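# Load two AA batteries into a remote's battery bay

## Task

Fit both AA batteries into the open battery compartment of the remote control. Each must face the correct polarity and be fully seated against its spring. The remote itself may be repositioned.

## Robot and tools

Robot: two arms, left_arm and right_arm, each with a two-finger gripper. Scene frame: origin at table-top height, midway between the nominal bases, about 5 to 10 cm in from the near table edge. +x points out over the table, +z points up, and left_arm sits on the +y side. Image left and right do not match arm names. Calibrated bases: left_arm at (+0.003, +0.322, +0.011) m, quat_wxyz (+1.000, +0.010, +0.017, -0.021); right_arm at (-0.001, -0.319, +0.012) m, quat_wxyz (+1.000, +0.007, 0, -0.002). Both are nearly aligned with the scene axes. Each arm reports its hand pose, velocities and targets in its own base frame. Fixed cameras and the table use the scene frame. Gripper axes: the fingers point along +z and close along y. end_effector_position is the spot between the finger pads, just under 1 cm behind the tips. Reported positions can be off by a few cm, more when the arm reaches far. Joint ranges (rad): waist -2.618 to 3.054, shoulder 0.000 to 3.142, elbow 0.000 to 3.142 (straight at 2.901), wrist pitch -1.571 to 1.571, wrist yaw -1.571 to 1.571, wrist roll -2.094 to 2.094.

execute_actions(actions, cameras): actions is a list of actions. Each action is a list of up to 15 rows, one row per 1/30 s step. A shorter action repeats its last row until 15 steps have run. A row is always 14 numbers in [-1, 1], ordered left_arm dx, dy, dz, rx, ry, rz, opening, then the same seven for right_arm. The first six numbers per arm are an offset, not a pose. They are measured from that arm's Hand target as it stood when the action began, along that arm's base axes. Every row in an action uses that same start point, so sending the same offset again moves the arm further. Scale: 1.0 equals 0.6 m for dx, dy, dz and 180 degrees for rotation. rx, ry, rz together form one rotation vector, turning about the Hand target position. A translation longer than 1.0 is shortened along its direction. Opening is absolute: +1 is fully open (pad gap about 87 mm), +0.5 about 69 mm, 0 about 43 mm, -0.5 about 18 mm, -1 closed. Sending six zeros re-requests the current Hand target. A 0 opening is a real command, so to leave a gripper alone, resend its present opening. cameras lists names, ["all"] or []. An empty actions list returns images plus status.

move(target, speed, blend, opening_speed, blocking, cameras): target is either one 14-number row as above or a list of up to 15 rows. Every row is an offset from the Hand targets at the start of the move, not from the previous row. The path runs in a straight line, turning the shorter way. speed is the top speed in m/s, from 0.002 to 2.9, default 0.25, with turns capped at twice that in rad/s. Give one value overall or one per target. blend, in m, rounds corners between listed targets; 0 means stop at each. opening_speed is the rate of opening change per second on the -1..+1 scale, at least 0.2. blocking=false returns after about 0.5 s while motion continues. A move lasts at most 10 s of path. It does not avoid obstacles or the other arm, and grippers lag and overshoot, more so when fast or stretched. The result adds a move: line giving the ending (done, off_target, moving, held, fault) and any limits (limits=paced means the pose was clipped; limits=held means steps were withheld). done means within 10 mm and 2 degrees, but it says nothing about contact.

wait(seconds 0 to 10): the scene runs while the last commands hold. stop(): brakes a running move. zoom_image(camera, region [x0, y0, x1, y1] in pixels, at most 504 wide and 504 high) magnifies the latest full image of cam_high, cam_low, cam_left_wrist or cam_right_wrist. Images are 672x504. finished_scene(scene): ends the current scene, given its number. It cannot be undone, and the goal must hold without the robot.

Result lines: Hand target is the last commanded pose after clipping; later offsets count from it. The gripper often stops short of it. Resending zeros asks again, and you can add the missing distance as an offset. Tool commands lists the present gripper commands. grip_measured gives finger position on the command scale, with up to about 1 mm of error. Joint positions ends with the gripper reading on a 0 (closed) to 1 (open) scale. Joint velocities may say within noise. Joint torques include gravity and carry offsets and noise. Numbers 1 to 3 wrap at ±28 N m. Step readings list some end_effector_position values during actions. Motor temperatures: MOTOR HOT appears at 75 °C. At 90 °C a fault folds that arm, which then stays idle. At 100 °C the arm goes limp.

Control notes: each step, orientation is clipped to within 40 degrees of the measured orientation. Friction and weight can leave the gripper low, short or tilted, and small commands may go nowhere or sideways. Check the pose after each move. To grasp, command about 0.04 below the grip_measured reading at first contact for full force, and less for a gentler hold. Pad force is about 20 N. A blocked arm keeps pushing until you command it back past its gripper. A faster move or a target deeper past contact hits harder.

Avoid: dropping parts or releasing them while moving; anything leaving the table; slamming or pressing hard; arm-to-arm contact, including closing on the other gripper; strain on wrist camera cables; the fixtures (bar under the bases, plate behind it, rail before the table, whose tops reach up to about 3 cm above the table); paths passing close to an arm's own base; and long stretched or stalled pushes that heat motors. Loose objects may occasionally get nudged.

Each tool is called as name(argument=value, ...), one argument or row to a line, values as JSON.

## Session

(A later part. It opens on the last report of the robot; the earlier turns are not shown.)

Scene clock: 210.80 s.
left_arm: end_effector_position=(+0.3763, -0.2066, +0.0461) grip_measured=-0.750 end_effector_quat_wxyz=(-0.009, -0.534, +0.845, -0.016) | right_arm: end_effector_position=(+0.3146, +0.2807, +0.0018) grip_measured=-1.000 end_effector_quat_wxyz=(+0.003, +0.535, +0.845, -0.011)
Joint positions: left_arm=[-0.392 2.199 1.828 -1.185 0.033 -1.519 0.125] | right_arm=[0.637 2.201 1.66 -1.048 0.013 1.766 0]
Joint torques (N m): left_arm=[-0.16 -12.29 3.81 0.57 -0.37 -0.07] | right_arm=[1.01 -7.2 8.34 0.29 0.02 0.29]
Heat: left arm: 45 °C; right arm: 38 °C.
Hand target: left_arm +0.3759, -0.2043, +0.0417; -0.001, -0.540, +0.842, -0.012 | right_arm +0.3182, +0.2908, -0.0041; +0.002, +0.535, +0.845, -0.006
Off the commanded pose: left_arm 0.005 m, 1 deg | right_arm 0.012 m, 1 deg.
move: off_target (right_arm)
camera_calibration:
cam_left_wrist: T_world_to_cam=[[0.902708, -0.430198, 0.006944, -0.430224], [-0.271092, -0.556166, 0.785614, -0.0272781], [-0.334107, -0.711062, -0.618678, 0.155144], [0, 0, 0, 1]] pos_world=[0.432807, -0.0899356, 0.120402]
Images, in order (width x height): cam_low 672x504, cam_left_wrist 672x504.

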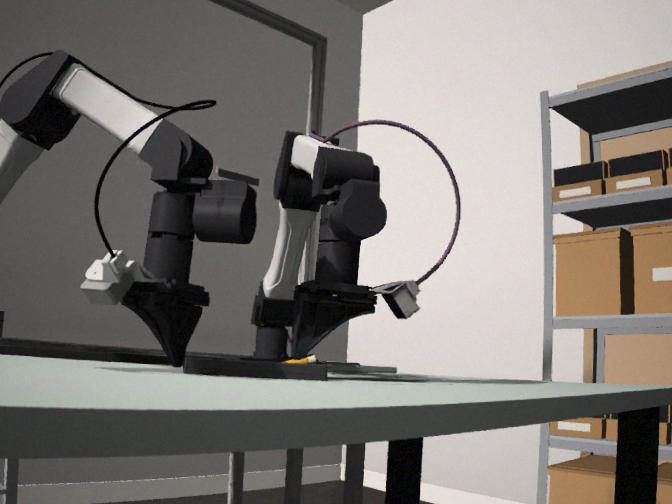

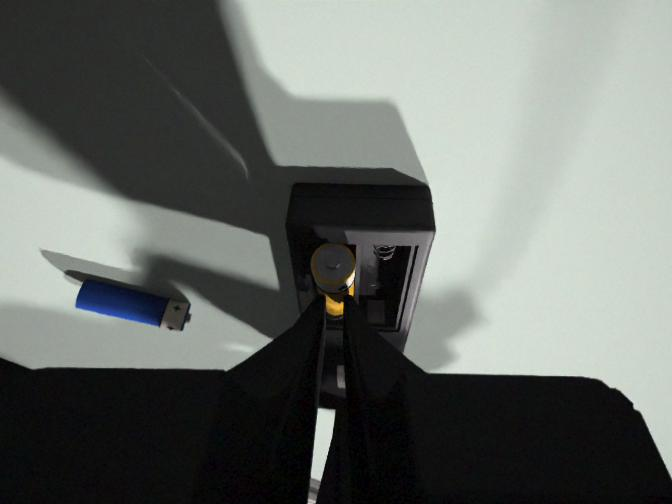

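move(
  target=[
    [0,0,0,0,0,0,-0.3,0,0,0,0,0,0,-1],
    [0,0,0.06,0.0,0.0,0,-0.3,0,0,0,0,0,0,-1],
    [0.013,0.0238,0.06,0.0508,-0.0226,-0.006,-0.3,0,0,0,0,0,0,-1],
    [0.013,0.0238,0.024,0.0508,-0.0226,-0.006,-0.3,0,0,0,0,0,0,-1],
  ],
  speed=0.06,
  opening_speed=0.4,
  cameras=["cam_left_wrist","cam_low"],
)

zoom_image(
  camera="cam_low",
  region=[160, 260, 360, 400],
)

zoom_image(
  camera="cam_left_wrist",
  region=[240, 180, 450, 440],
)

Scene clock: 218.10 s.
left_arm: end_effector_position=(+0.3839, -0.1903, +0.0552) grip_measured=-0.300 end_effector_quat_wxyz=(+0.065, -0.525, +0.848, +0.036) | right_arm: end_effector_position=(+0.3147, +0.2807, +0.0018) grip_measured=-1.000 end_effector_quat_wxyz=(+0.003, +0.535, +0.845, -0.011)
Joint positions: left_arm=[-0.424 2.199 1.886 -1.246 -0.148 -1.532 0.35] | right_arm=[0.637 2.201 1.66 -1.048 0.013 1.766 0]
Joint torques (N m): left_arm=[-0.36 -12.55 5.31 0.44 -0.37 -0.09] | right_arm=[1.17 -7.09 8.27 0.31 0.05 0.27]
Heat: left arm: 45 °C; right arm: 38 °C.
Hand target: left_arm +0.3838, -0.1900, +0.0562; +0.072, -0.529, +0.845, +0.036 | right_arm +0.3182, +0.2908, -0.0041; +0.002, +0.535, +0.845, -0.006
Off the commanded pose: left_arm 0.001 m, 1 deg | right_arm 0.012 m, 1 deg.
move: off_target (right_arm)
camera_calibration:
cam_left_wrist: T_world_to_cam=[[0.894991, -0.446075, -0.00281423, -0.429661], [-0.332693, -0.671682, 0.661935, -0.0148333], [-0.297163, -0.59149, -0.749556, 0.190678], [0, 0, 0, 1]] pos_world=[0.43627, -0.0888398, 0.151534]
Images, in order (width x height): cam_low 672x504, cam_left_wrist 672x504.

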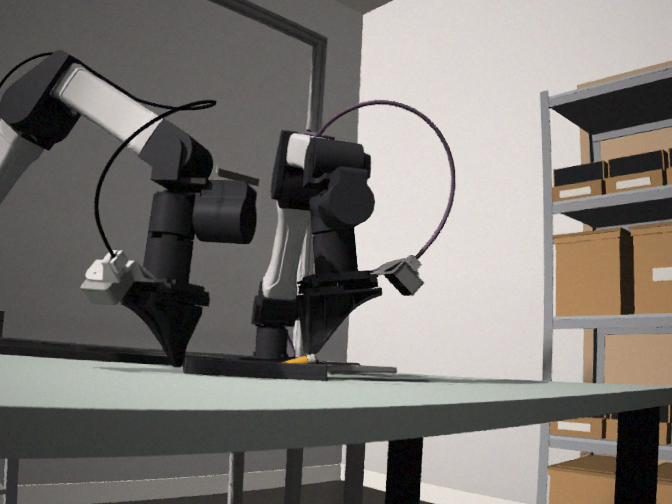

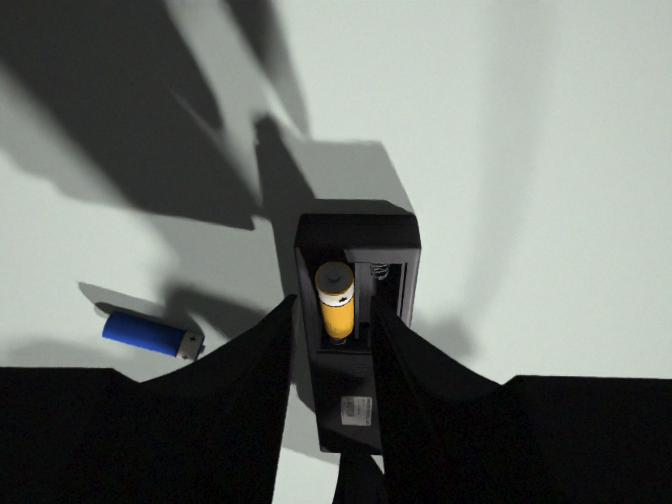

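Scaled by 2.520 from the camera's 672x504 image, which has a finer 960x720 frame.

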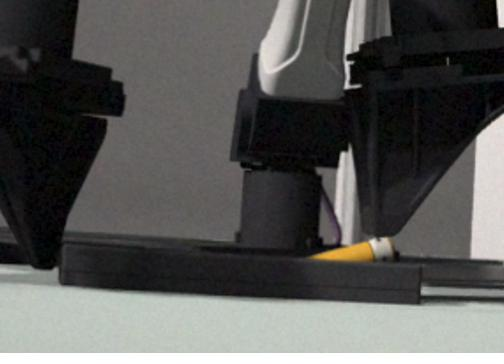

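Scaled by 1.938 from the camera's 672x504 image, which has a finer 960x720 frame.

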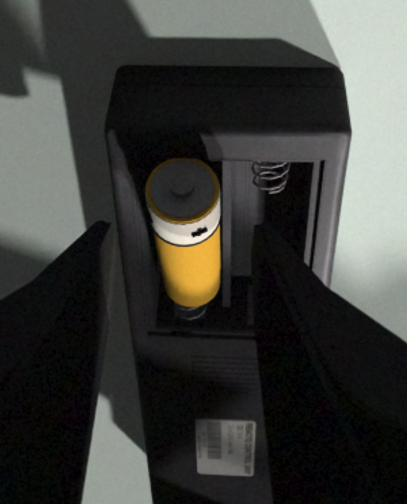

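move(
  target=[
    [0,0,-0.014,0,0,0,-0.3,0,0,0,0,0,0,-1],
    [0,0,-0.014,0,0,0,-0.7,0,0,0,0,0,0,-1],
  ],
  speed=0.06,
  opening_speed=0.4,
  cameras=["cam_left_wrist","cam_low"],
)

zoom_image(
  camera="cam_low",
  region=[160, 260, 360, 400],
)

zoom_image(
  camera="cam_left_wrist",
  region=[240, 180, 450, 440],
)

Scene clock: 220.77 s.
left_arm: end_effector_position=(+0.3844, -0.1904, +0.0482) grip_measured=-0.605 end_effector_quat_wxyz=(+0.066, -0.525, +0.848, +0.034) | right_arm: end_effector_position=(+0.3147, +0.2807, +0.0018) grip_measured=-1.000 end_effector_quat_wxyz=(+0.003, +0.535, +0.845, -0.011)
Joint positions: left_arm=[-0.424 2.199 1.858 -1.214 -0.148 -1.532 0.198] | right_arm=[0.637 2.201 1.66 -1.048 0.013 1.766 0]
Joint torques (N m): left_arm=[-0.35 -12.23 5.26 0.46 -0.39 -0.07] | right_arm=[1.21 -7.2 8.35 0.33 0.04 0.29]
Heat: left arm: 45 °C; right arm: 38 °C.
Hand target: left_arm +0.3838, -0.1899, +0.0477; +0.072, -0.529, +0.845, +0.036 | right_arm +0.3182, +0.2908, -0.0041; +0.002, +0.535, +0.845, -0.006
Off the commanded pose: left_arm 0.001 m, 1 deg | right_arm 0.012 m, 1 deg.
move: off_target (right_arm)
camera_calibration:
cam_left_wrist: T_world_to_cam=[[0.895009, -0.446045, 0.00133899, -0.430365], [-0.3353, -0.670808, 0.661506, -0.00895658], [-0.294164, -0.592503, -0.749938, 0.184191], [0, 0, 0, 1]] pos_world=[0.43636, -0.0888364, 0.144633]
Images, in order (width x height): cam_low 672x504, cam_left_wrist 672x504.

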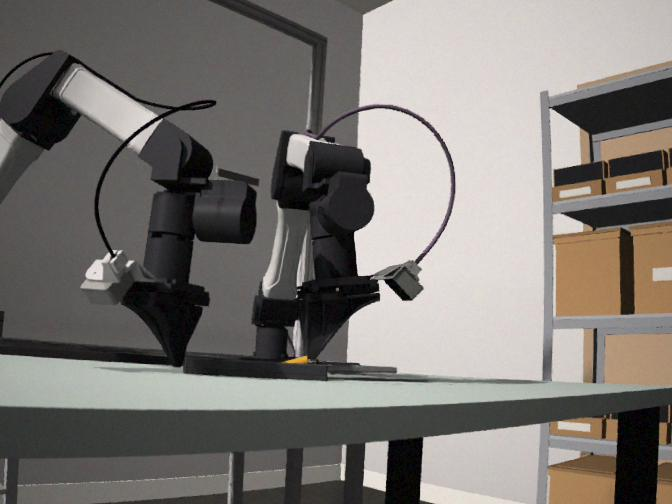

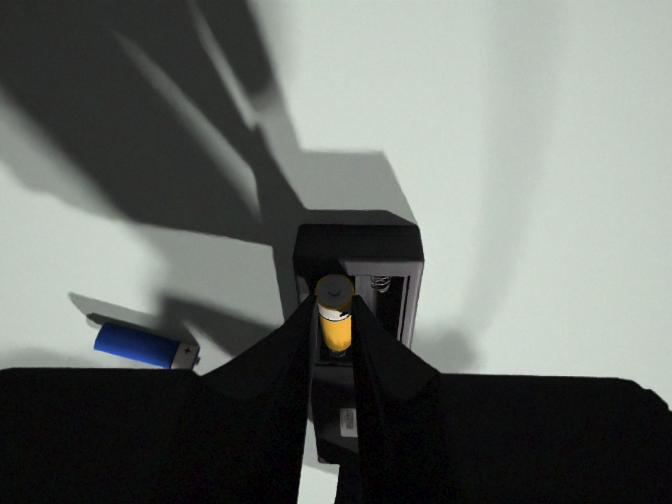

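Scaled by 2.520 from the camera's 672x504 image, which has a finer 960x720 frame.

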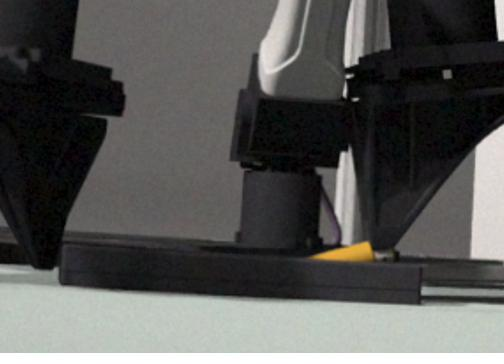

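Scaled by 1.938 from the camera's 672x504 image, which has a finer 960x720 frame.

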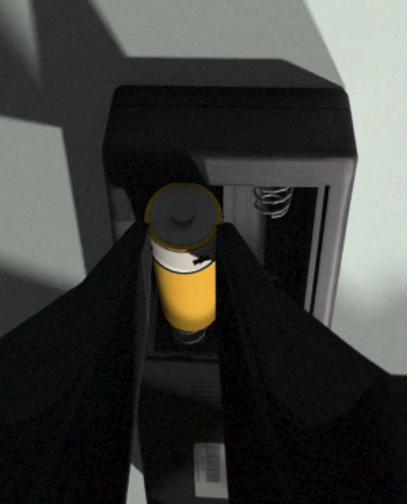

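move(
  target=[
    [-0.0115,-0.026,-0.004,0,0,0,-0.7,0.0,0.0,0,0,0,0,-1],
  ],
  speed=0.05,
  cameras=["cam_left_wrist","cam_low"],
)

zoom_image(
  camera="cam_low",
  region=[160, 260, 360, 400],
)

zoom_image(
  camera="cam_left_wrist",
  region=[240, 180, 450, 440],
)

Scene clock: 222.07 s.
left_arm: end_effector_position=(+0.3831, -0.1957, +0.0478) grip_measured=-0.606 end_effector_quat_wxyz=(+0.082, -0.527, +0.845, +0.042) | right_arm: end_effector_position=(+0.3136, +0.2799, +0.0018) grip_measured=-1.000 end_effector_quat_wxyz=(+0.002, +0.535, +0.845, -0.014)
Joint positions: left_arm=[-0.451 2.199 1.858 -1.214 -0.183 -1.564 0.197] | right_arm=[0.637 2.201 1.66 -1.053 0.013 1.766 0]
Joint torques (N m): left_arm=[-1.48 -11.66 5.31 0.43 0.02 -0.13] | right_arm=[1.06 -7.19 8.35 0.36 0.04 0.3]
Heat: left arm: 45 °C; right arm: 38 °C.
Hand target: left_arm +0.3769, -0.2056, +0.0453; +0.072, -0.529, +0.845, +0.036 | right_arm +0.3182, +0.2908, -0.0041; +0.002, +0.535, +0.845, -0.006
Off the commanded pose: left_arm 0.012 m, 1 deg | right_arm 0.013 m, 1 deg.
move: off_target (left_arm, right_arm)
camera_calibration:
cam_left_wrist: T_world_to_cam=[[0.897526, -0.440921, 0.00596841, -0.431662], [-0.343981, -0.691601, 0.63511, -0.0120931], [-0.275905, -0.572081, -0.772399, 0.178443], [0, 0, 0, 1]] pos_world=[0.432501, -0.0966082, 0.148086]
Images, in order (width x height): cam_low 672x504, cam_left_wrist 672x504.

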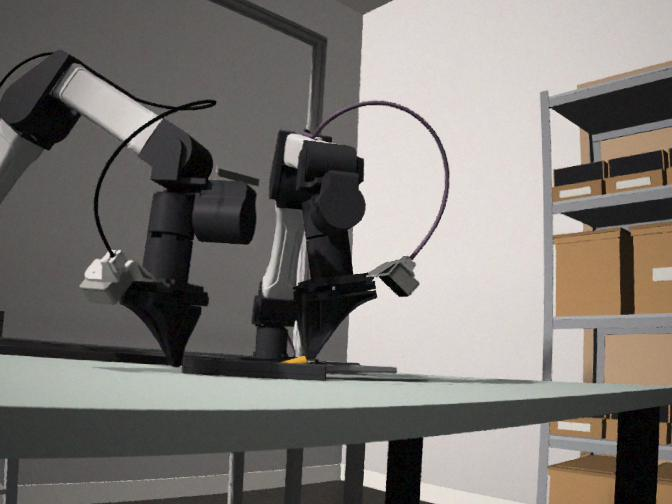

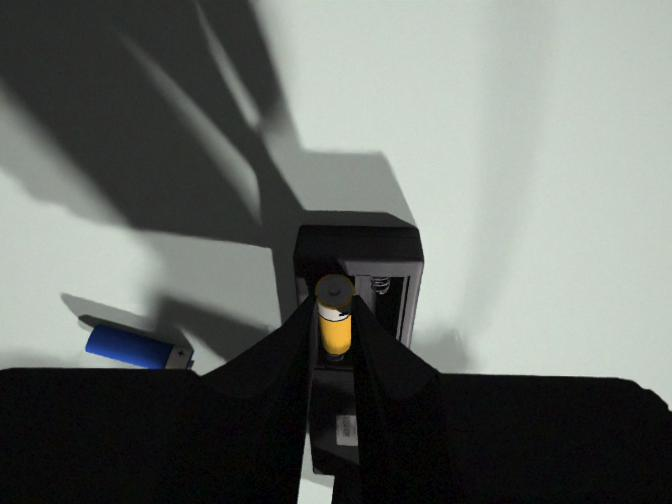

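Scaled by 2.520 from the camera's 672x504 image, which has a finer 960x720 frame.

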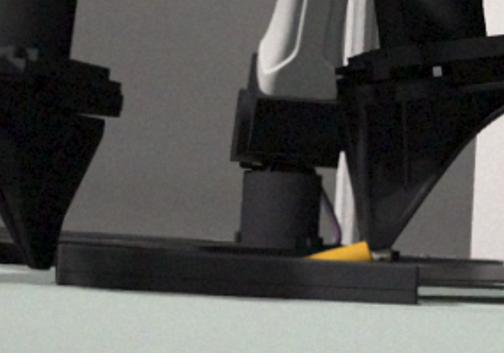

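Scaled by 1.938 from the camera's 672x504 image, which has a finer 960x720 frame.

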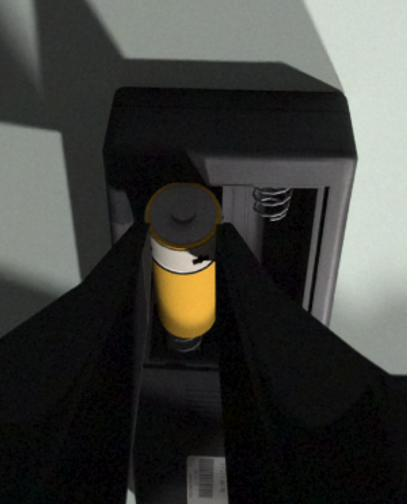

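move(
  target=[
    [-0.0095,-0.0215,-0.003,-0.02,0.009,0,-0.7,0.007,0.016,0,0,0,0,-1],
  ],
  speed=0.05,
  cameras=["cam_left_wrist","cam_low"],
)

zoom_image(
  camera="cam_low",
  region=[160, 260, 360, 400],
)

zoom_image(
  camera="cam_left_wrist",
  region=[240, 180, 450, 440],
)

Scene clock: 224.03 s.
left_arm: end_effector_position=(+0.3728, -0.2184, +0.0477) grip_measured=-0.700 end_effector_quat_wxyz=(+0.048, -0.524, +0.850, +0.016) | right_arm: end_effector_position=(+0.3185, +0.2902, +0.0027) grip_measured=-1.000 end_effector_quat_wxyz=(+0.005, +0.532, +0.847, -0.013)
Joint positions: left_arm=[-0.474 2.196 1.849 -1.2 -0.097 -1.577 0.15] | right_arm=[0.652 2.237 1.723 -1.078 0.019 1.774 0]
Joint torques (N m): left_arm=[-0.02 -11.4 5.26 0.42 -0.17 -0.07] | right_arm=[0.77 -7.36 8.1 0.33 0.03 0.34]
Heat: left arm: 45 °C; right arm: 38 °C.
Hand target: left_arm +0.3712, -0.2186, +0.0435; +0.044, -0.531, +0.846, +0.017 | right_arm +0.3224, +0.3004, -0.0041; +0.002, +0.535, +0.845, -0.006
Off the commanded pose: left_arm 0.005 m, 1 deg | right_arm 0.013 m, 1 deg.
move: off_target (right_arm)
camera_calibration:
cam_left_wrist: T_world_to_cam=[[0.892763, -0.450315, 0.0137797, -0.433151], [-0.330588, -0.634008, 0.699104, -0.0268206], [-0.30608, -0.62869, -0.714888, 0.158661], [0, 0, 0, 1]] pos_world=[0.426398, -0.112311, 0.138144]
Images, in order (width x height): cam_low 672x504, cam_left_wrist 672x504.

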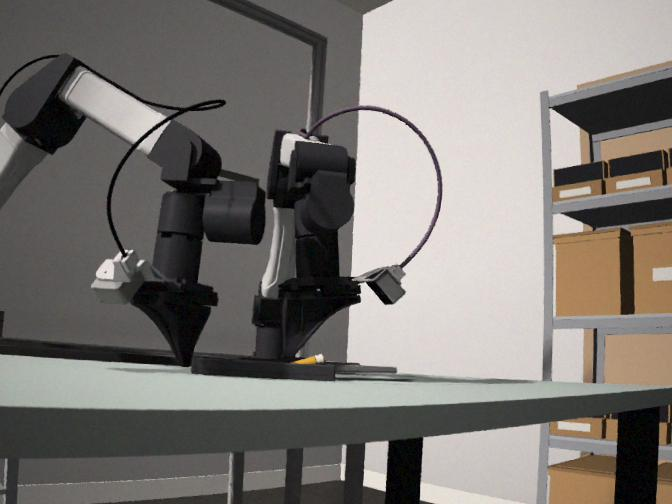

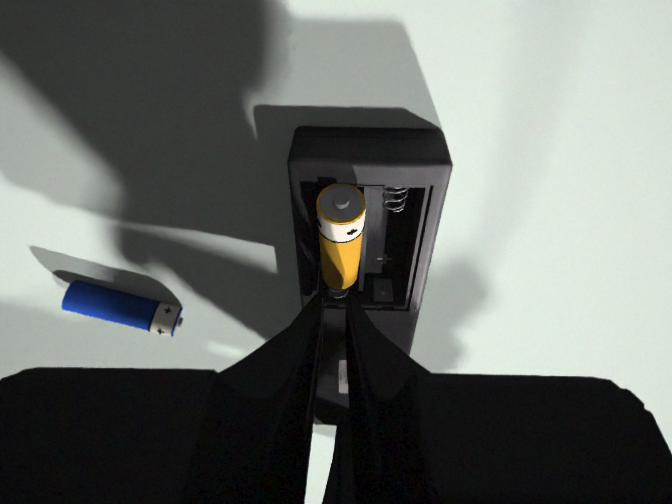

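Scaled by 2.520 from the camera's 672x504 image, which has a finer 960x720 frame.

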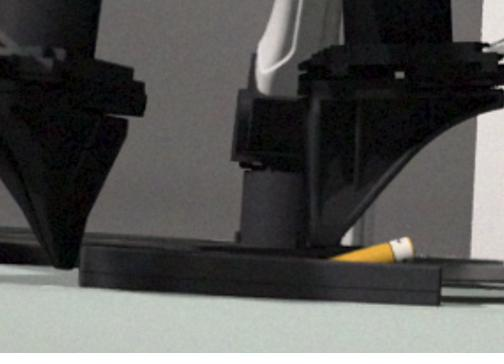

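Scaled by 1.938 from the camera's 672x504 image, which has a finer 960x720 frame.

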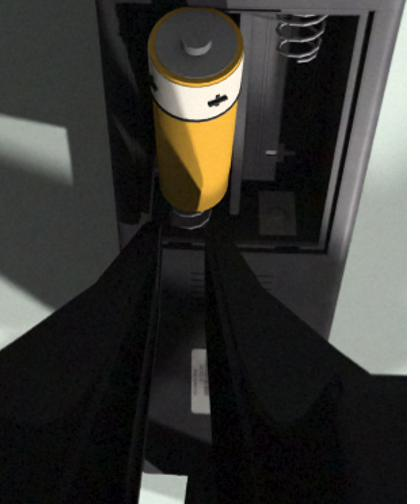

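move(
  target=[
    [0,0,0,0,0,0,-0.3,-0.012,-0.027,0.0,0,0,0,-1],
    [0.0,0.02,0.1,0.0,0.0,0,-0.3,-0.012,-0.027,0.0,0.126,-0.058,0,-1],
  ],
  speed=0.1,
  cameras=["cam_left_wrist","cam_low"],
)

zoom_image(
  camera="cam_low",
  region=[60, 260, 360, 400],
)

Scene clock: 229.03 s.
left_arm: end_effector_position=(+0.3680, -0.2072, +0.0830) grip_measured=-0.300 end_effector_quat_wxyz=(+0.035, -0.531, +0.846, +0.034) | right_arm: end_effector_position=(+0.3180, +0.2907, -0.0024) grip_measured=-1.000 end_effector_quat_wxyz=(-0.032, +0.525, +0.823, +0.214)
Joint positions: left_arm=[-0.455 2.196 1.989 -1.384 -0.096 -1.577 0.35] | right_arm=[0.55 1.976 1.139 -0.367 -0.241 1.731 0]
Joint torques (N m): left_arm=[0.49 -14.39 9.77 0.01 -0.15 0.18] | right_arm=[-0.59 -9.25 4.18 0.95 0.06 -0.06]
Heat: left arm: 46 °C; right arm: 37 °C.
Hand target: left_arm +0.3712, -0.2065, +0.1036; +0.043, -0.531, +0.846, +0.017 | right_arm +0.3152, +0.2841, -0.0042; -0.027, +0.524, +0.826, +0.208
Off the commanded pose: left_arm 0.021 m, 2 deg | right_arm 0.007 m, 1 deg.
move: off_target (left_arm)
camera_calibration:
cam_left_wrist: T_world_to_cam=[[0.900701, -0.433397, -0.030061, -0.420126], [-0.290769, -0.652805, 0.699499, -0.0644691], [-0.322785, -0.621299, -0.714001, 0.19704], [0, 0, 0, 1]] pos_world=[0.423264, -0.101746, 0.173154]
Images, in order (width x height): cam_low 672x504, cam_left_wrist 672x504.

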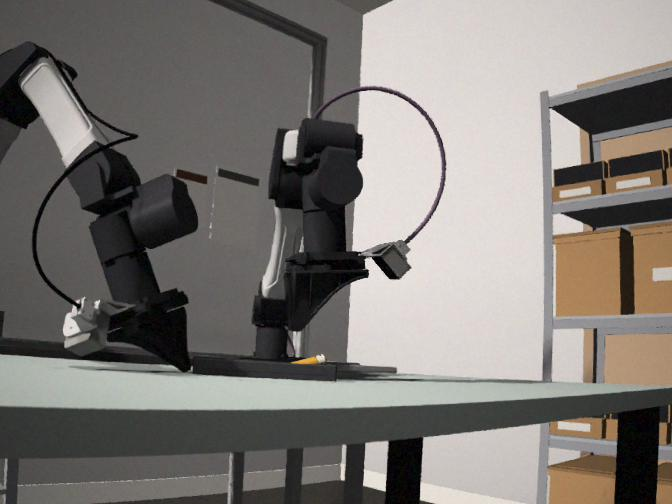

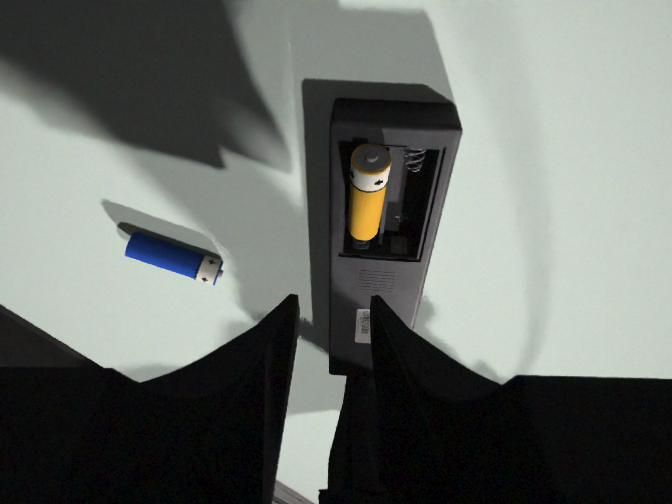

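Scaled by 1.680 from the camera's 672x504 image, which has a finer 960x720 frame.

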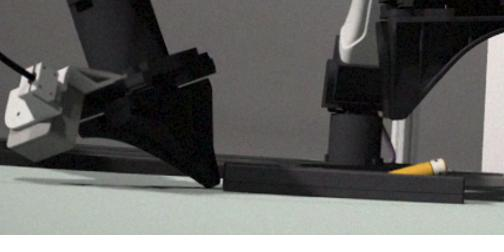

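move(
  target=[
    [0.0363,0.0358,0.0,0.0508,-0.0226,0.003,-0.3,0,0,0.0,0,0,0,-1],
    [0.0363,0.0358,-0.07,0.0508,-0.0226,0.003,-0.3,0.007,0.016,0.0,0,0,0,-1],
  ],
  speed=0.08,
  cameras=["cam_left_wrist","cam_low"],
)

zoom_image(
  camera="cam_low",
  region=[160, 260, 360, 400],
)

zoom_image(
  camera="cam_left_wrist",
  region=[240, 180, 450, 440],
)

Scene clock: 232.70 s.
left_arm: end_effector_position=(+0.3928, -0.1878, +0.0646) grip_measured=-0.300 end_effector_quat_wxyz=(+0.111, -0.529, +0.839, +0.061) | right_arm: end_effector_position=(+0.3184, +0.2910, -0.0021) grip_measured=-1.000 end_effector_quat_wxyz=(-0.031, +0.525, +0.823, +0.214)
Joint positions: left_arm=[-0.455 2.22 1.96 -1.298 -0.254 -1.577 0.35] | right_arm=[0.55 1.976 1.14 -0.366 -0.241 1.73 0]
Joint torques (N m): left_arm=[-0.03 -11.69 5.38 0.41 -0.45 0.05] | right_arm=[1.03 -6.94 7.62 0.88 0.11 0.15]
Heat: left arm: 47 °C; right arm: 37 °C.
Hand target: left_arm +0.3930, -0.1851, +0.0615; +0.115, -0.530, +0.838, +0.066 | right_arm +0.3194, +0.2938, -0.0041; -0.027, +0.524, +0.826, +0.208
Off the commanded pose: left_arm 0.004 m, 1 deg | right_arm 0.004 m, 1 deg.
move: done
camera_calibration:
cam_left_wrist: T_world_to_cam=[[0.901691, -0.432347, 0.00531805, -0.437063], [-0.355121, -0.733502, 0.579538, -0.0138756], [-0.246661, -0.524453, -0.814928, 0.198815], [0, 0, 0, 1]] pos_world=[0.438208, -0.0948714, 0.172386]
Images, in order (width x height): cam_low 672x504, cam_left_wrist 672x504.

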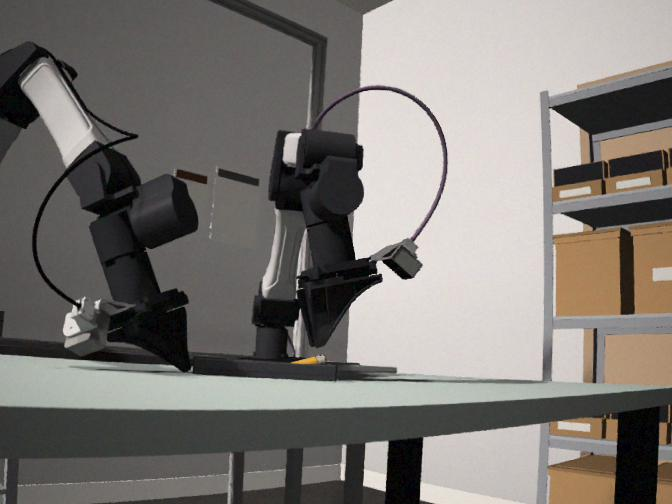

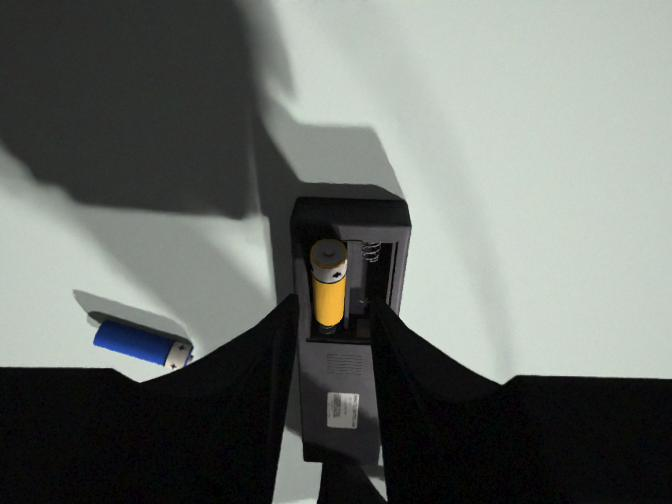

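Scaled by 2.520 from the camera's 672x504 image, which has a finer 960x720 frame.

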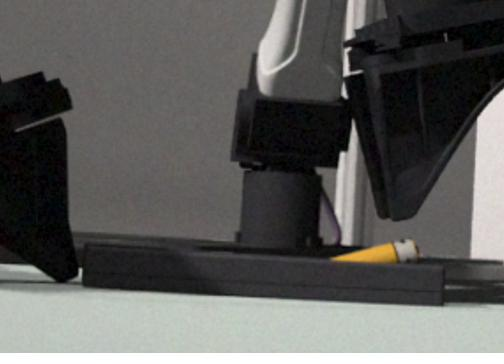

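Scaled by 1.938 from the camera's 672x504 image, which has a finer 960x720 frame.

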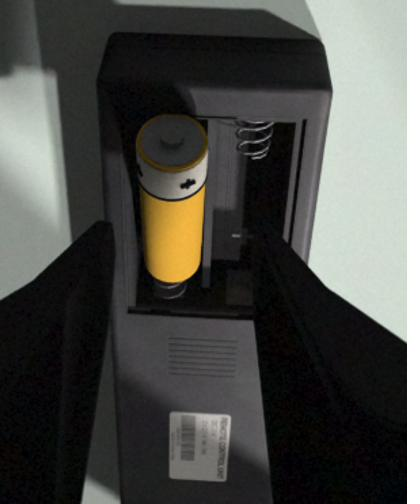

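move(
  target=[
    [-0.001,0.002,-0.034,0,0,0,-0.3,0,0,0.0,0,0,0,-1],
    [-0.001,0.002,-0.034,0,0,0,-0.66,0,0,0.0,0,0,0,-1],
  ],
  speed=0.08,
  opening_speed=0.4,
  cameras=["cam_left_wrist","cam_low"],
)

zoom_image(
  camera="cam_low",
  region=[160, 260, 360, 400],
)

zoom_image(
  camera="cam_left_wrist",
  region=[240, 180, 450, 440],
)

Scene clock: 235.37 s.
left_arm: end_effector_position=(+0.3924, -0.1875, +0.0449) grip_measured=-0.589 end_effector_quat_wxyz=(+0.112, -0.529, +0.839, +0.060) | right_arm: end_effector_position=(+0.3184, +0.2910, -0.0021) grip_measured=-1.000 end_effector_quat_wxyz=(-0.031, +0.525, +0.823, +0.214)
Joint positions: left_arm=[-0.455 2.22 1.882 -1.217 -0.254 -1.577 0.206] | right_arm=[0.55 1.976 1.14 -0.366 -0.241 1.73 0]
Joint torques (N m): left_arm=[0.09 -11.48 5.31 0.42 -0.45 0.05] | right_arm=[0.98 -7.05 7.53 0.91 0.14 0.11]
Heat: left arm: 47 °C; right arm: 37 °C.
Hand target: left_arm +0.3924, -0.1838, +0.0411; +0.115, -0.530, +0.838, +0.066 | right_arm +0.3194, +0.2938, -0.0041; -0.027, +0.524, +0.826, +0.208
Off the commanded pose: left_arm 0.005 m, 1 deg | right_arm 0.004 m, 1 deg.
move: done
camera_calibration:
cam_left_wrist: T_world_to_cam=[[0.901674, -0.432342, 0.00801695, -0.43655], [-0.356616, -0.733002, 0.579252, -0.00166936], [-0.244559, -0.525155, -0.815109, 0.181839], [0, 0, 0, 1]] pos_world=[0.437501, -0.0944691, 0.152686]
Images, in order (width x height): cam_low 672x504, cam_left_wrist 672x504.

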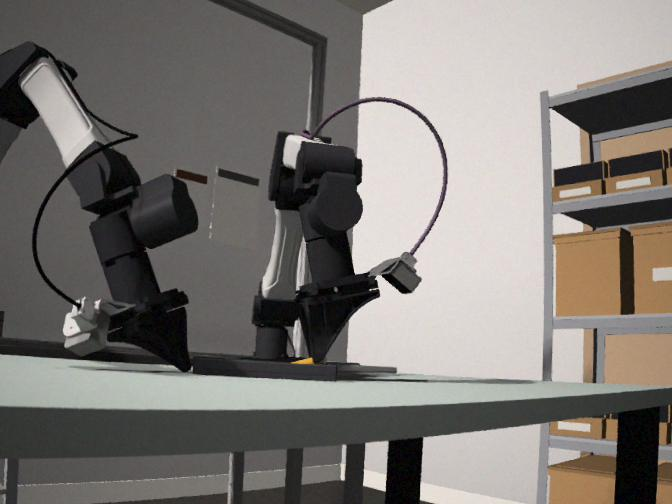

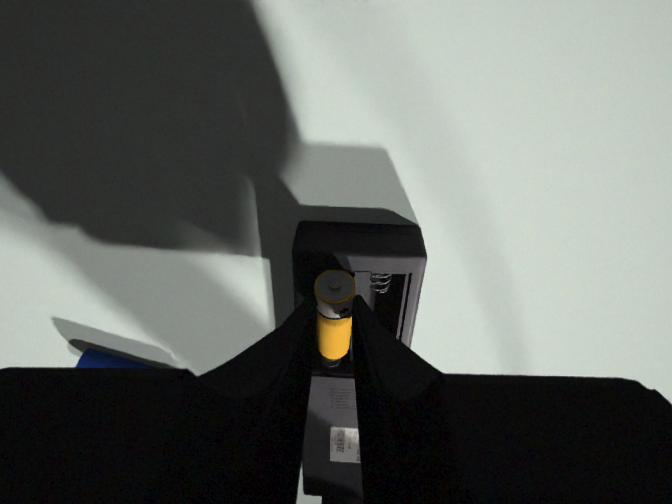

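Scaled by 2.520 from the camera's 672x504 image, which has a finer 960x720 frame.

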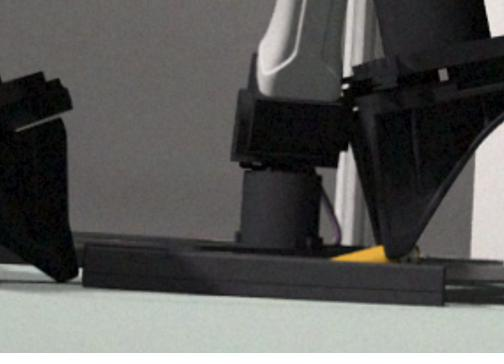

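Scaled by 1.938 from the camera's 672x504 image, which has a finer 960x720 frame.

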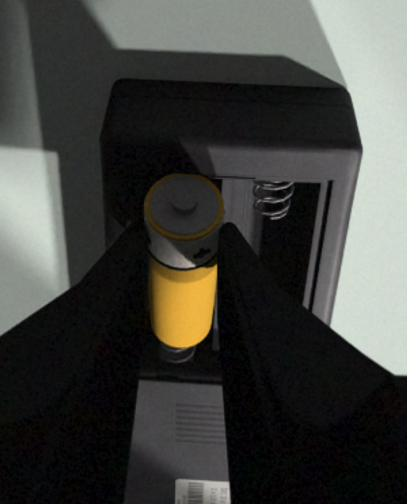

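move(
  target=[
    [-0.011,-0.0245,-0.002,0,0,0,-0.66,0.005,0.011,0.0,0,0,0,-1],
    [-0.018,-0.038,-0.002,0,0,0,-0.66,0.014,0.03,0.0,0,0,0,-1],
  ],
  speed=0.06,
  cameras=["cam_left_wrist","cam_low"],
)

zoom_image(
  camera="cam_low",
  region=[160, 260, 360, 400],
)

zoom_image(
  camera="cam_left_wrist",
  region=[240, 180, 450, 440],
)

Scene clock: 237.20 s.
left_arm: end_effector_position=(+0.3928, -0.1908, +0.0454) grip_measured=-0.589 end_effector_quat_wxyz=(+0.138, -0.532, +0.832, +0.070) | right_arm: end_effector_position=(+0.3181, +0.2966, -0.0018) grip_measured=-1.000 end_effector_quat_wxyz=(-0.033, +0.524, +0.829, +0.193)
Joint positions: left_arm=[-0.484 2.22 1.882 -1.218 -0.311 -1.62 0.206] | right_arm=[0.569 2.005 1.207 -0.444 -0.221 1.734 0]
Joint torques (N m): left_arm=[-2.11 -10.48 6.43 0.21 0.17 -0.1] | right_arm=[1.66 -5.59 8.5 1.37 -0.01 0.34]
Heat: left arm: 47 °C; right arm: 37 °C.
Hand target: left_arm +0.3816, -0.2065, +0.0399; +0.116, -0.530, +0.838, +0.066 | right_arm +0.3278, +0.3118, -0.0042; -0.027, +0.524, +0.826, +0.208
Off the commanded pose: left_arm 0.020 m, 3 deg | right_arm 0.018 m, 2 deg.
move: off_target (left_arm, right_arm)
camera_calibration:
cam_left_wrist: T_world_to_cam=[[0.906521, -0.421649, 0.020787, -0.438813], [-0.366914, -0.762577, 0.532777, -0.00372608], [-0.208793, -0.4906, -0.846, 0.174639], [0, 0, 0, 1]] pos_world=[0.432889, -0.102188, 0.158851]
Images, in order (width x height): cam_low 672x504, cam_left_wrist 672x504.

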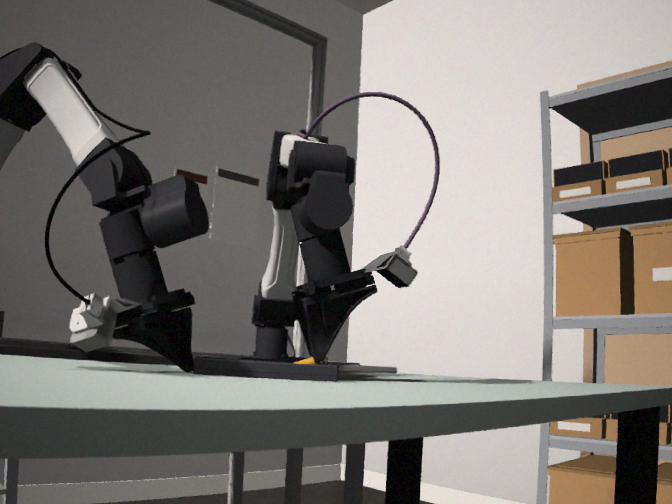

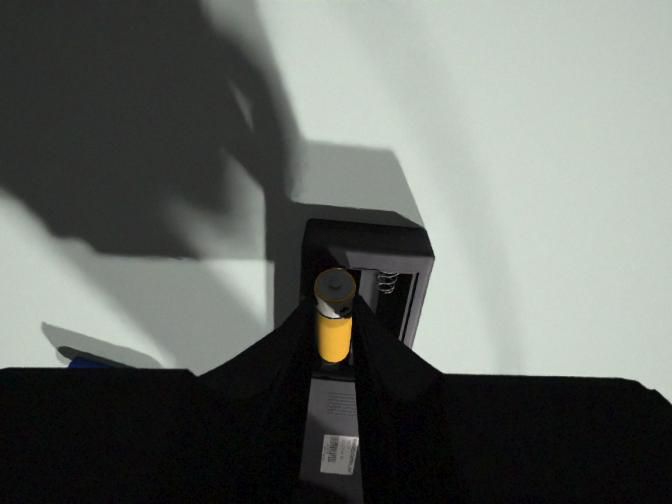

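Scaled by 2.520 from the camera's 672x504 image, which has a finer 960x720 frame.

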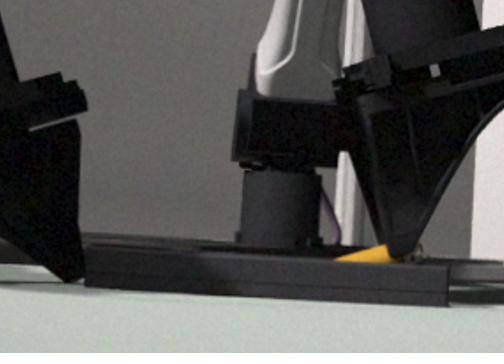

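Scaled by 1.938 from the camera's 672x504 image, which has a finer 960x720 frame.

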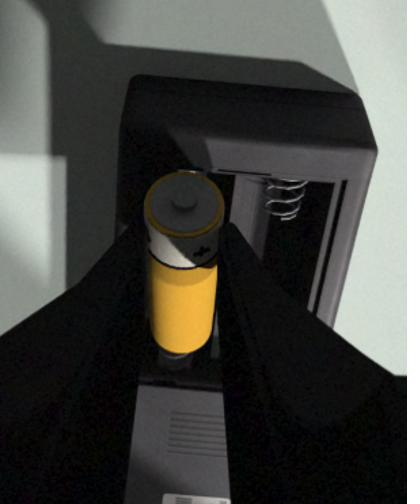

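move(
  target=[
    [-0.003,-0.006,0.0,-0.055,0.0245,0,-0.66,0.003,0.006,0.0,0,0,0,-1],
  ],
  speed=0.06,
  cameras=["cam_left_wrist","cam_low"],
)

zoom_image(
  camera="cam_low",
  region=[160, 260, 360, 400],
)

zoom_image(
  camera="cam_left_wrist",
  region=[240, 180, 450, 440],
)

Scene clock: 240.33 s.
left_arm: end_effector_position=(+0.3927, -0.1913, +0.0429) grip_measured=-0.588 end_effector_quat_wxyz=(+0.075, -0.543, +0.835, +0.034) | right_arm: end_effector_position=(+0.3182, +0.2970, -0.0020) grip_measured=-1.000 end_effector_quat_wxyz=(-0.035, +0.526, +0.829, +0.187)
Joint positions: left_arm=[-0.425 2.22 1.872 -1.199 -0.164 -1.576 0.206] | right_arm=[0.571 2.012 1.222 -0.464 -0.218 1.737 0]
Joint torques (N m): left_arm=[-1.33 -11.92 4.68 0.45 0.77 0.13] | right_arm=[2.04 -5.41 8.68 1.51 0 0.45]
Heat: left arm: 47 °C; right arm: 37 °C.
Hand target: left_arm +0.3797, -0.2103, +0.0398; +0.037, -0.535, +0.844, +0.014 | right_arm +0.3296, +0.3153, -0.0042; -0.027, +0.524, +0.826, +0.208
Off the commanded pose: left_arm 0.023 m, 5 deg | right_arm 0.022 m, 3 deg.
move: off_target (left_arm, right_arm)
camera_calibration:
cam_left_wrist: T_world_to_cam=[[0.913444, -0.406681, 0.015185, -0.43847], [-0.318026, -0.690039, 0.650158, -0.013259], [-0.253929, -0.598713, -0.759647, 0.165569], [0, 0, 0, 1]] pos_world=[0.438344, -0.0883382, 0.141053]
Images, in order (width x height): cam_low 672x504, cam_left_wrist 672x504.

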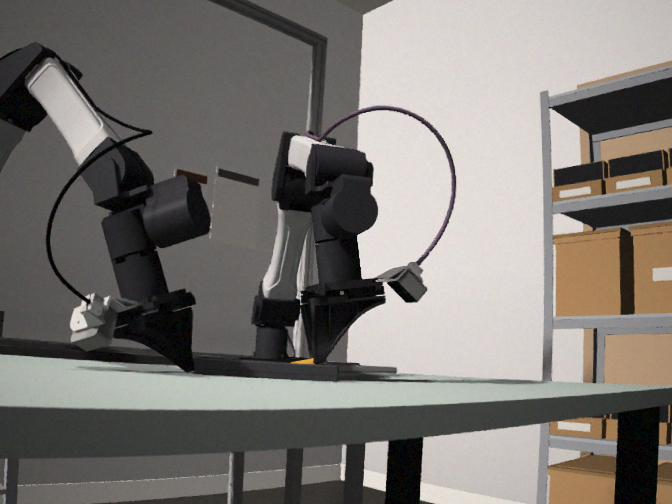

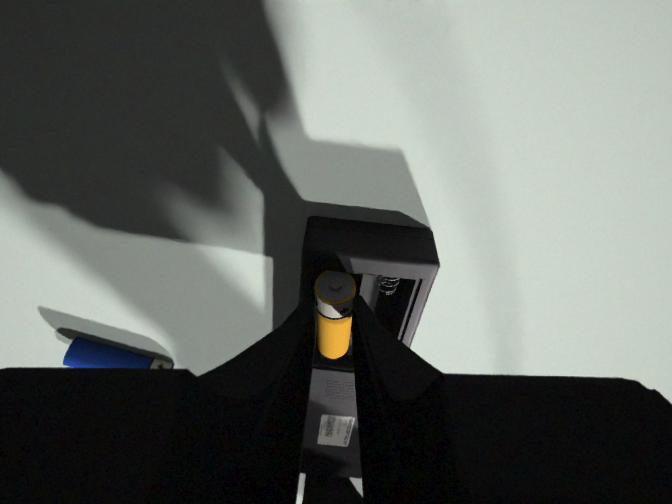

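Scaled by 2.520 from the camera's 672x504 image, which has a finer 960x720 frame.

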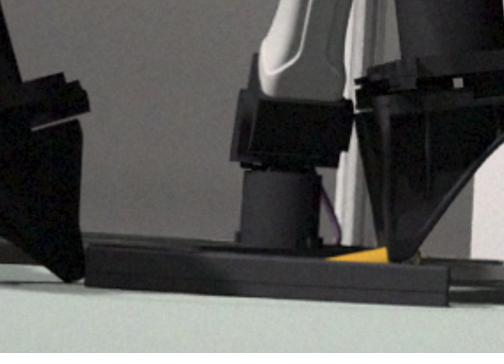

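Scaled by 1.938 from the camera's 672x504 image, which has a finer 960x720 frame.

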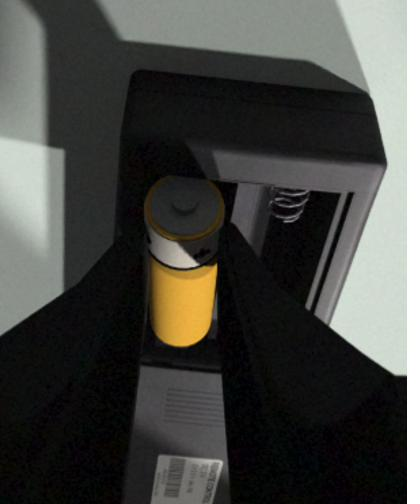

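move(
  target=[
    [-0.004,-0.009,-0.005,0.0,0.0,0,-0.66,0.003,0.007,0.0,0,0,0,-1],
    [-0.004,-0.009,-0.03,-0.025,0.011,0,-0.66,0.003,0.007,0.0,0,0,0,-1],
  ],
  speed=0.06,
  cameras=["cam_left_wrist","cam_low"],
)

zoom_image(
  camera="cam_low",
  region=[160, 260, 360, 400],
)

zoom_image(
  camera="cam_left_wrist",
  region=[240, 180, 450, 440],
)

Scene clock: 242.60 s.
left_arm: end_effector_position=(+0.3932, -0.1917, +0.0400) grip_measured=-0.585 end_effector_quat_wxyz=(+0.049, -0.541, +0.839, +0.007) | right_arm: end_effector_position=(+0.3183, +0.2974, -0.0019) grip_measured=-1.000 end_effector_quat_wxyz=(-0.035, +0.528, +0.829, +0.181)
Joint positions: left_arm=[-0.395 2.207 1.833 -1.153 -0.089 -1.538 0.207] | right_arm=[0.574 2.019 1.239 -0.486 -0.212 1.741 0]
Joint torques (N m): left_arm=[-1.98 -9.22 2.48 0.76 0.95 -0.05] | right_arm=[2.15 -5.12 8.65 1.65 -0.05 0.45]
Heat: left arm: 47 °C; right arm: 38 °C.
Hand target: left_arm +0.3774, -0.2156, +0.0219; +0.002, -0.536, +0.844, -0.010 | right_arm +0.3315, +0.3196, -0.0041; -0.026, +0.524, +0.826, +0.208
Off the commanded pose: left_arm 0.034 m, 6 deg | right_arm 0.026 m, 3 deg.
move: off_target (left_arm, right_arm)
camera_calibration:
cam_left_wrist: T_world_to_cam=[[0.909737, -0.413949, 0.0320137, -0.439665], [-0.314735, -0.637294, 0.703419, -0.0047137], [-0.270778, -0.650002, -0.710054, 0.158066], [0, 0, 0, 1]] pos_world=[0.441296, -0.0822593, 0.129626]
Images, in order (width x height): cam_low 672x504, cam_left_wrist 672x504.

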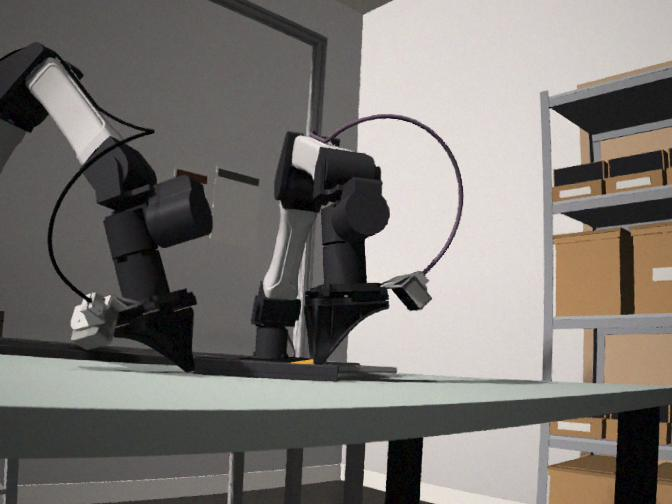

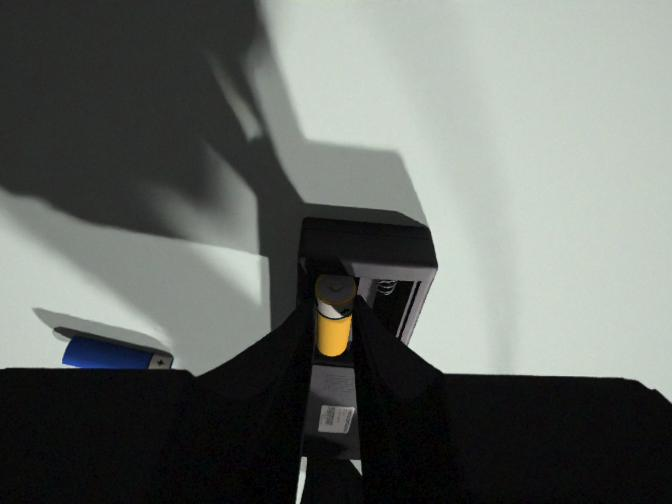

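Scaled by 2.520 from the camera's 672x504 image, which has a finer 960x720 frame.

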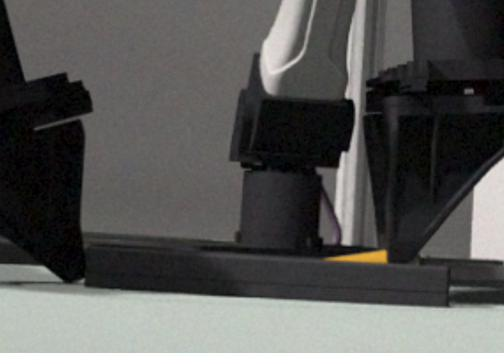

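Scaled by 1.938 from the camera's 672x504 image, which has a finer 960x720 frame.

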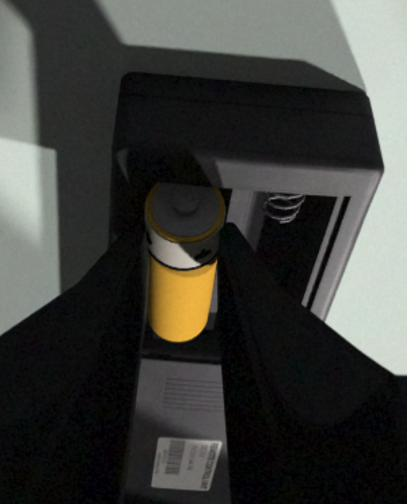

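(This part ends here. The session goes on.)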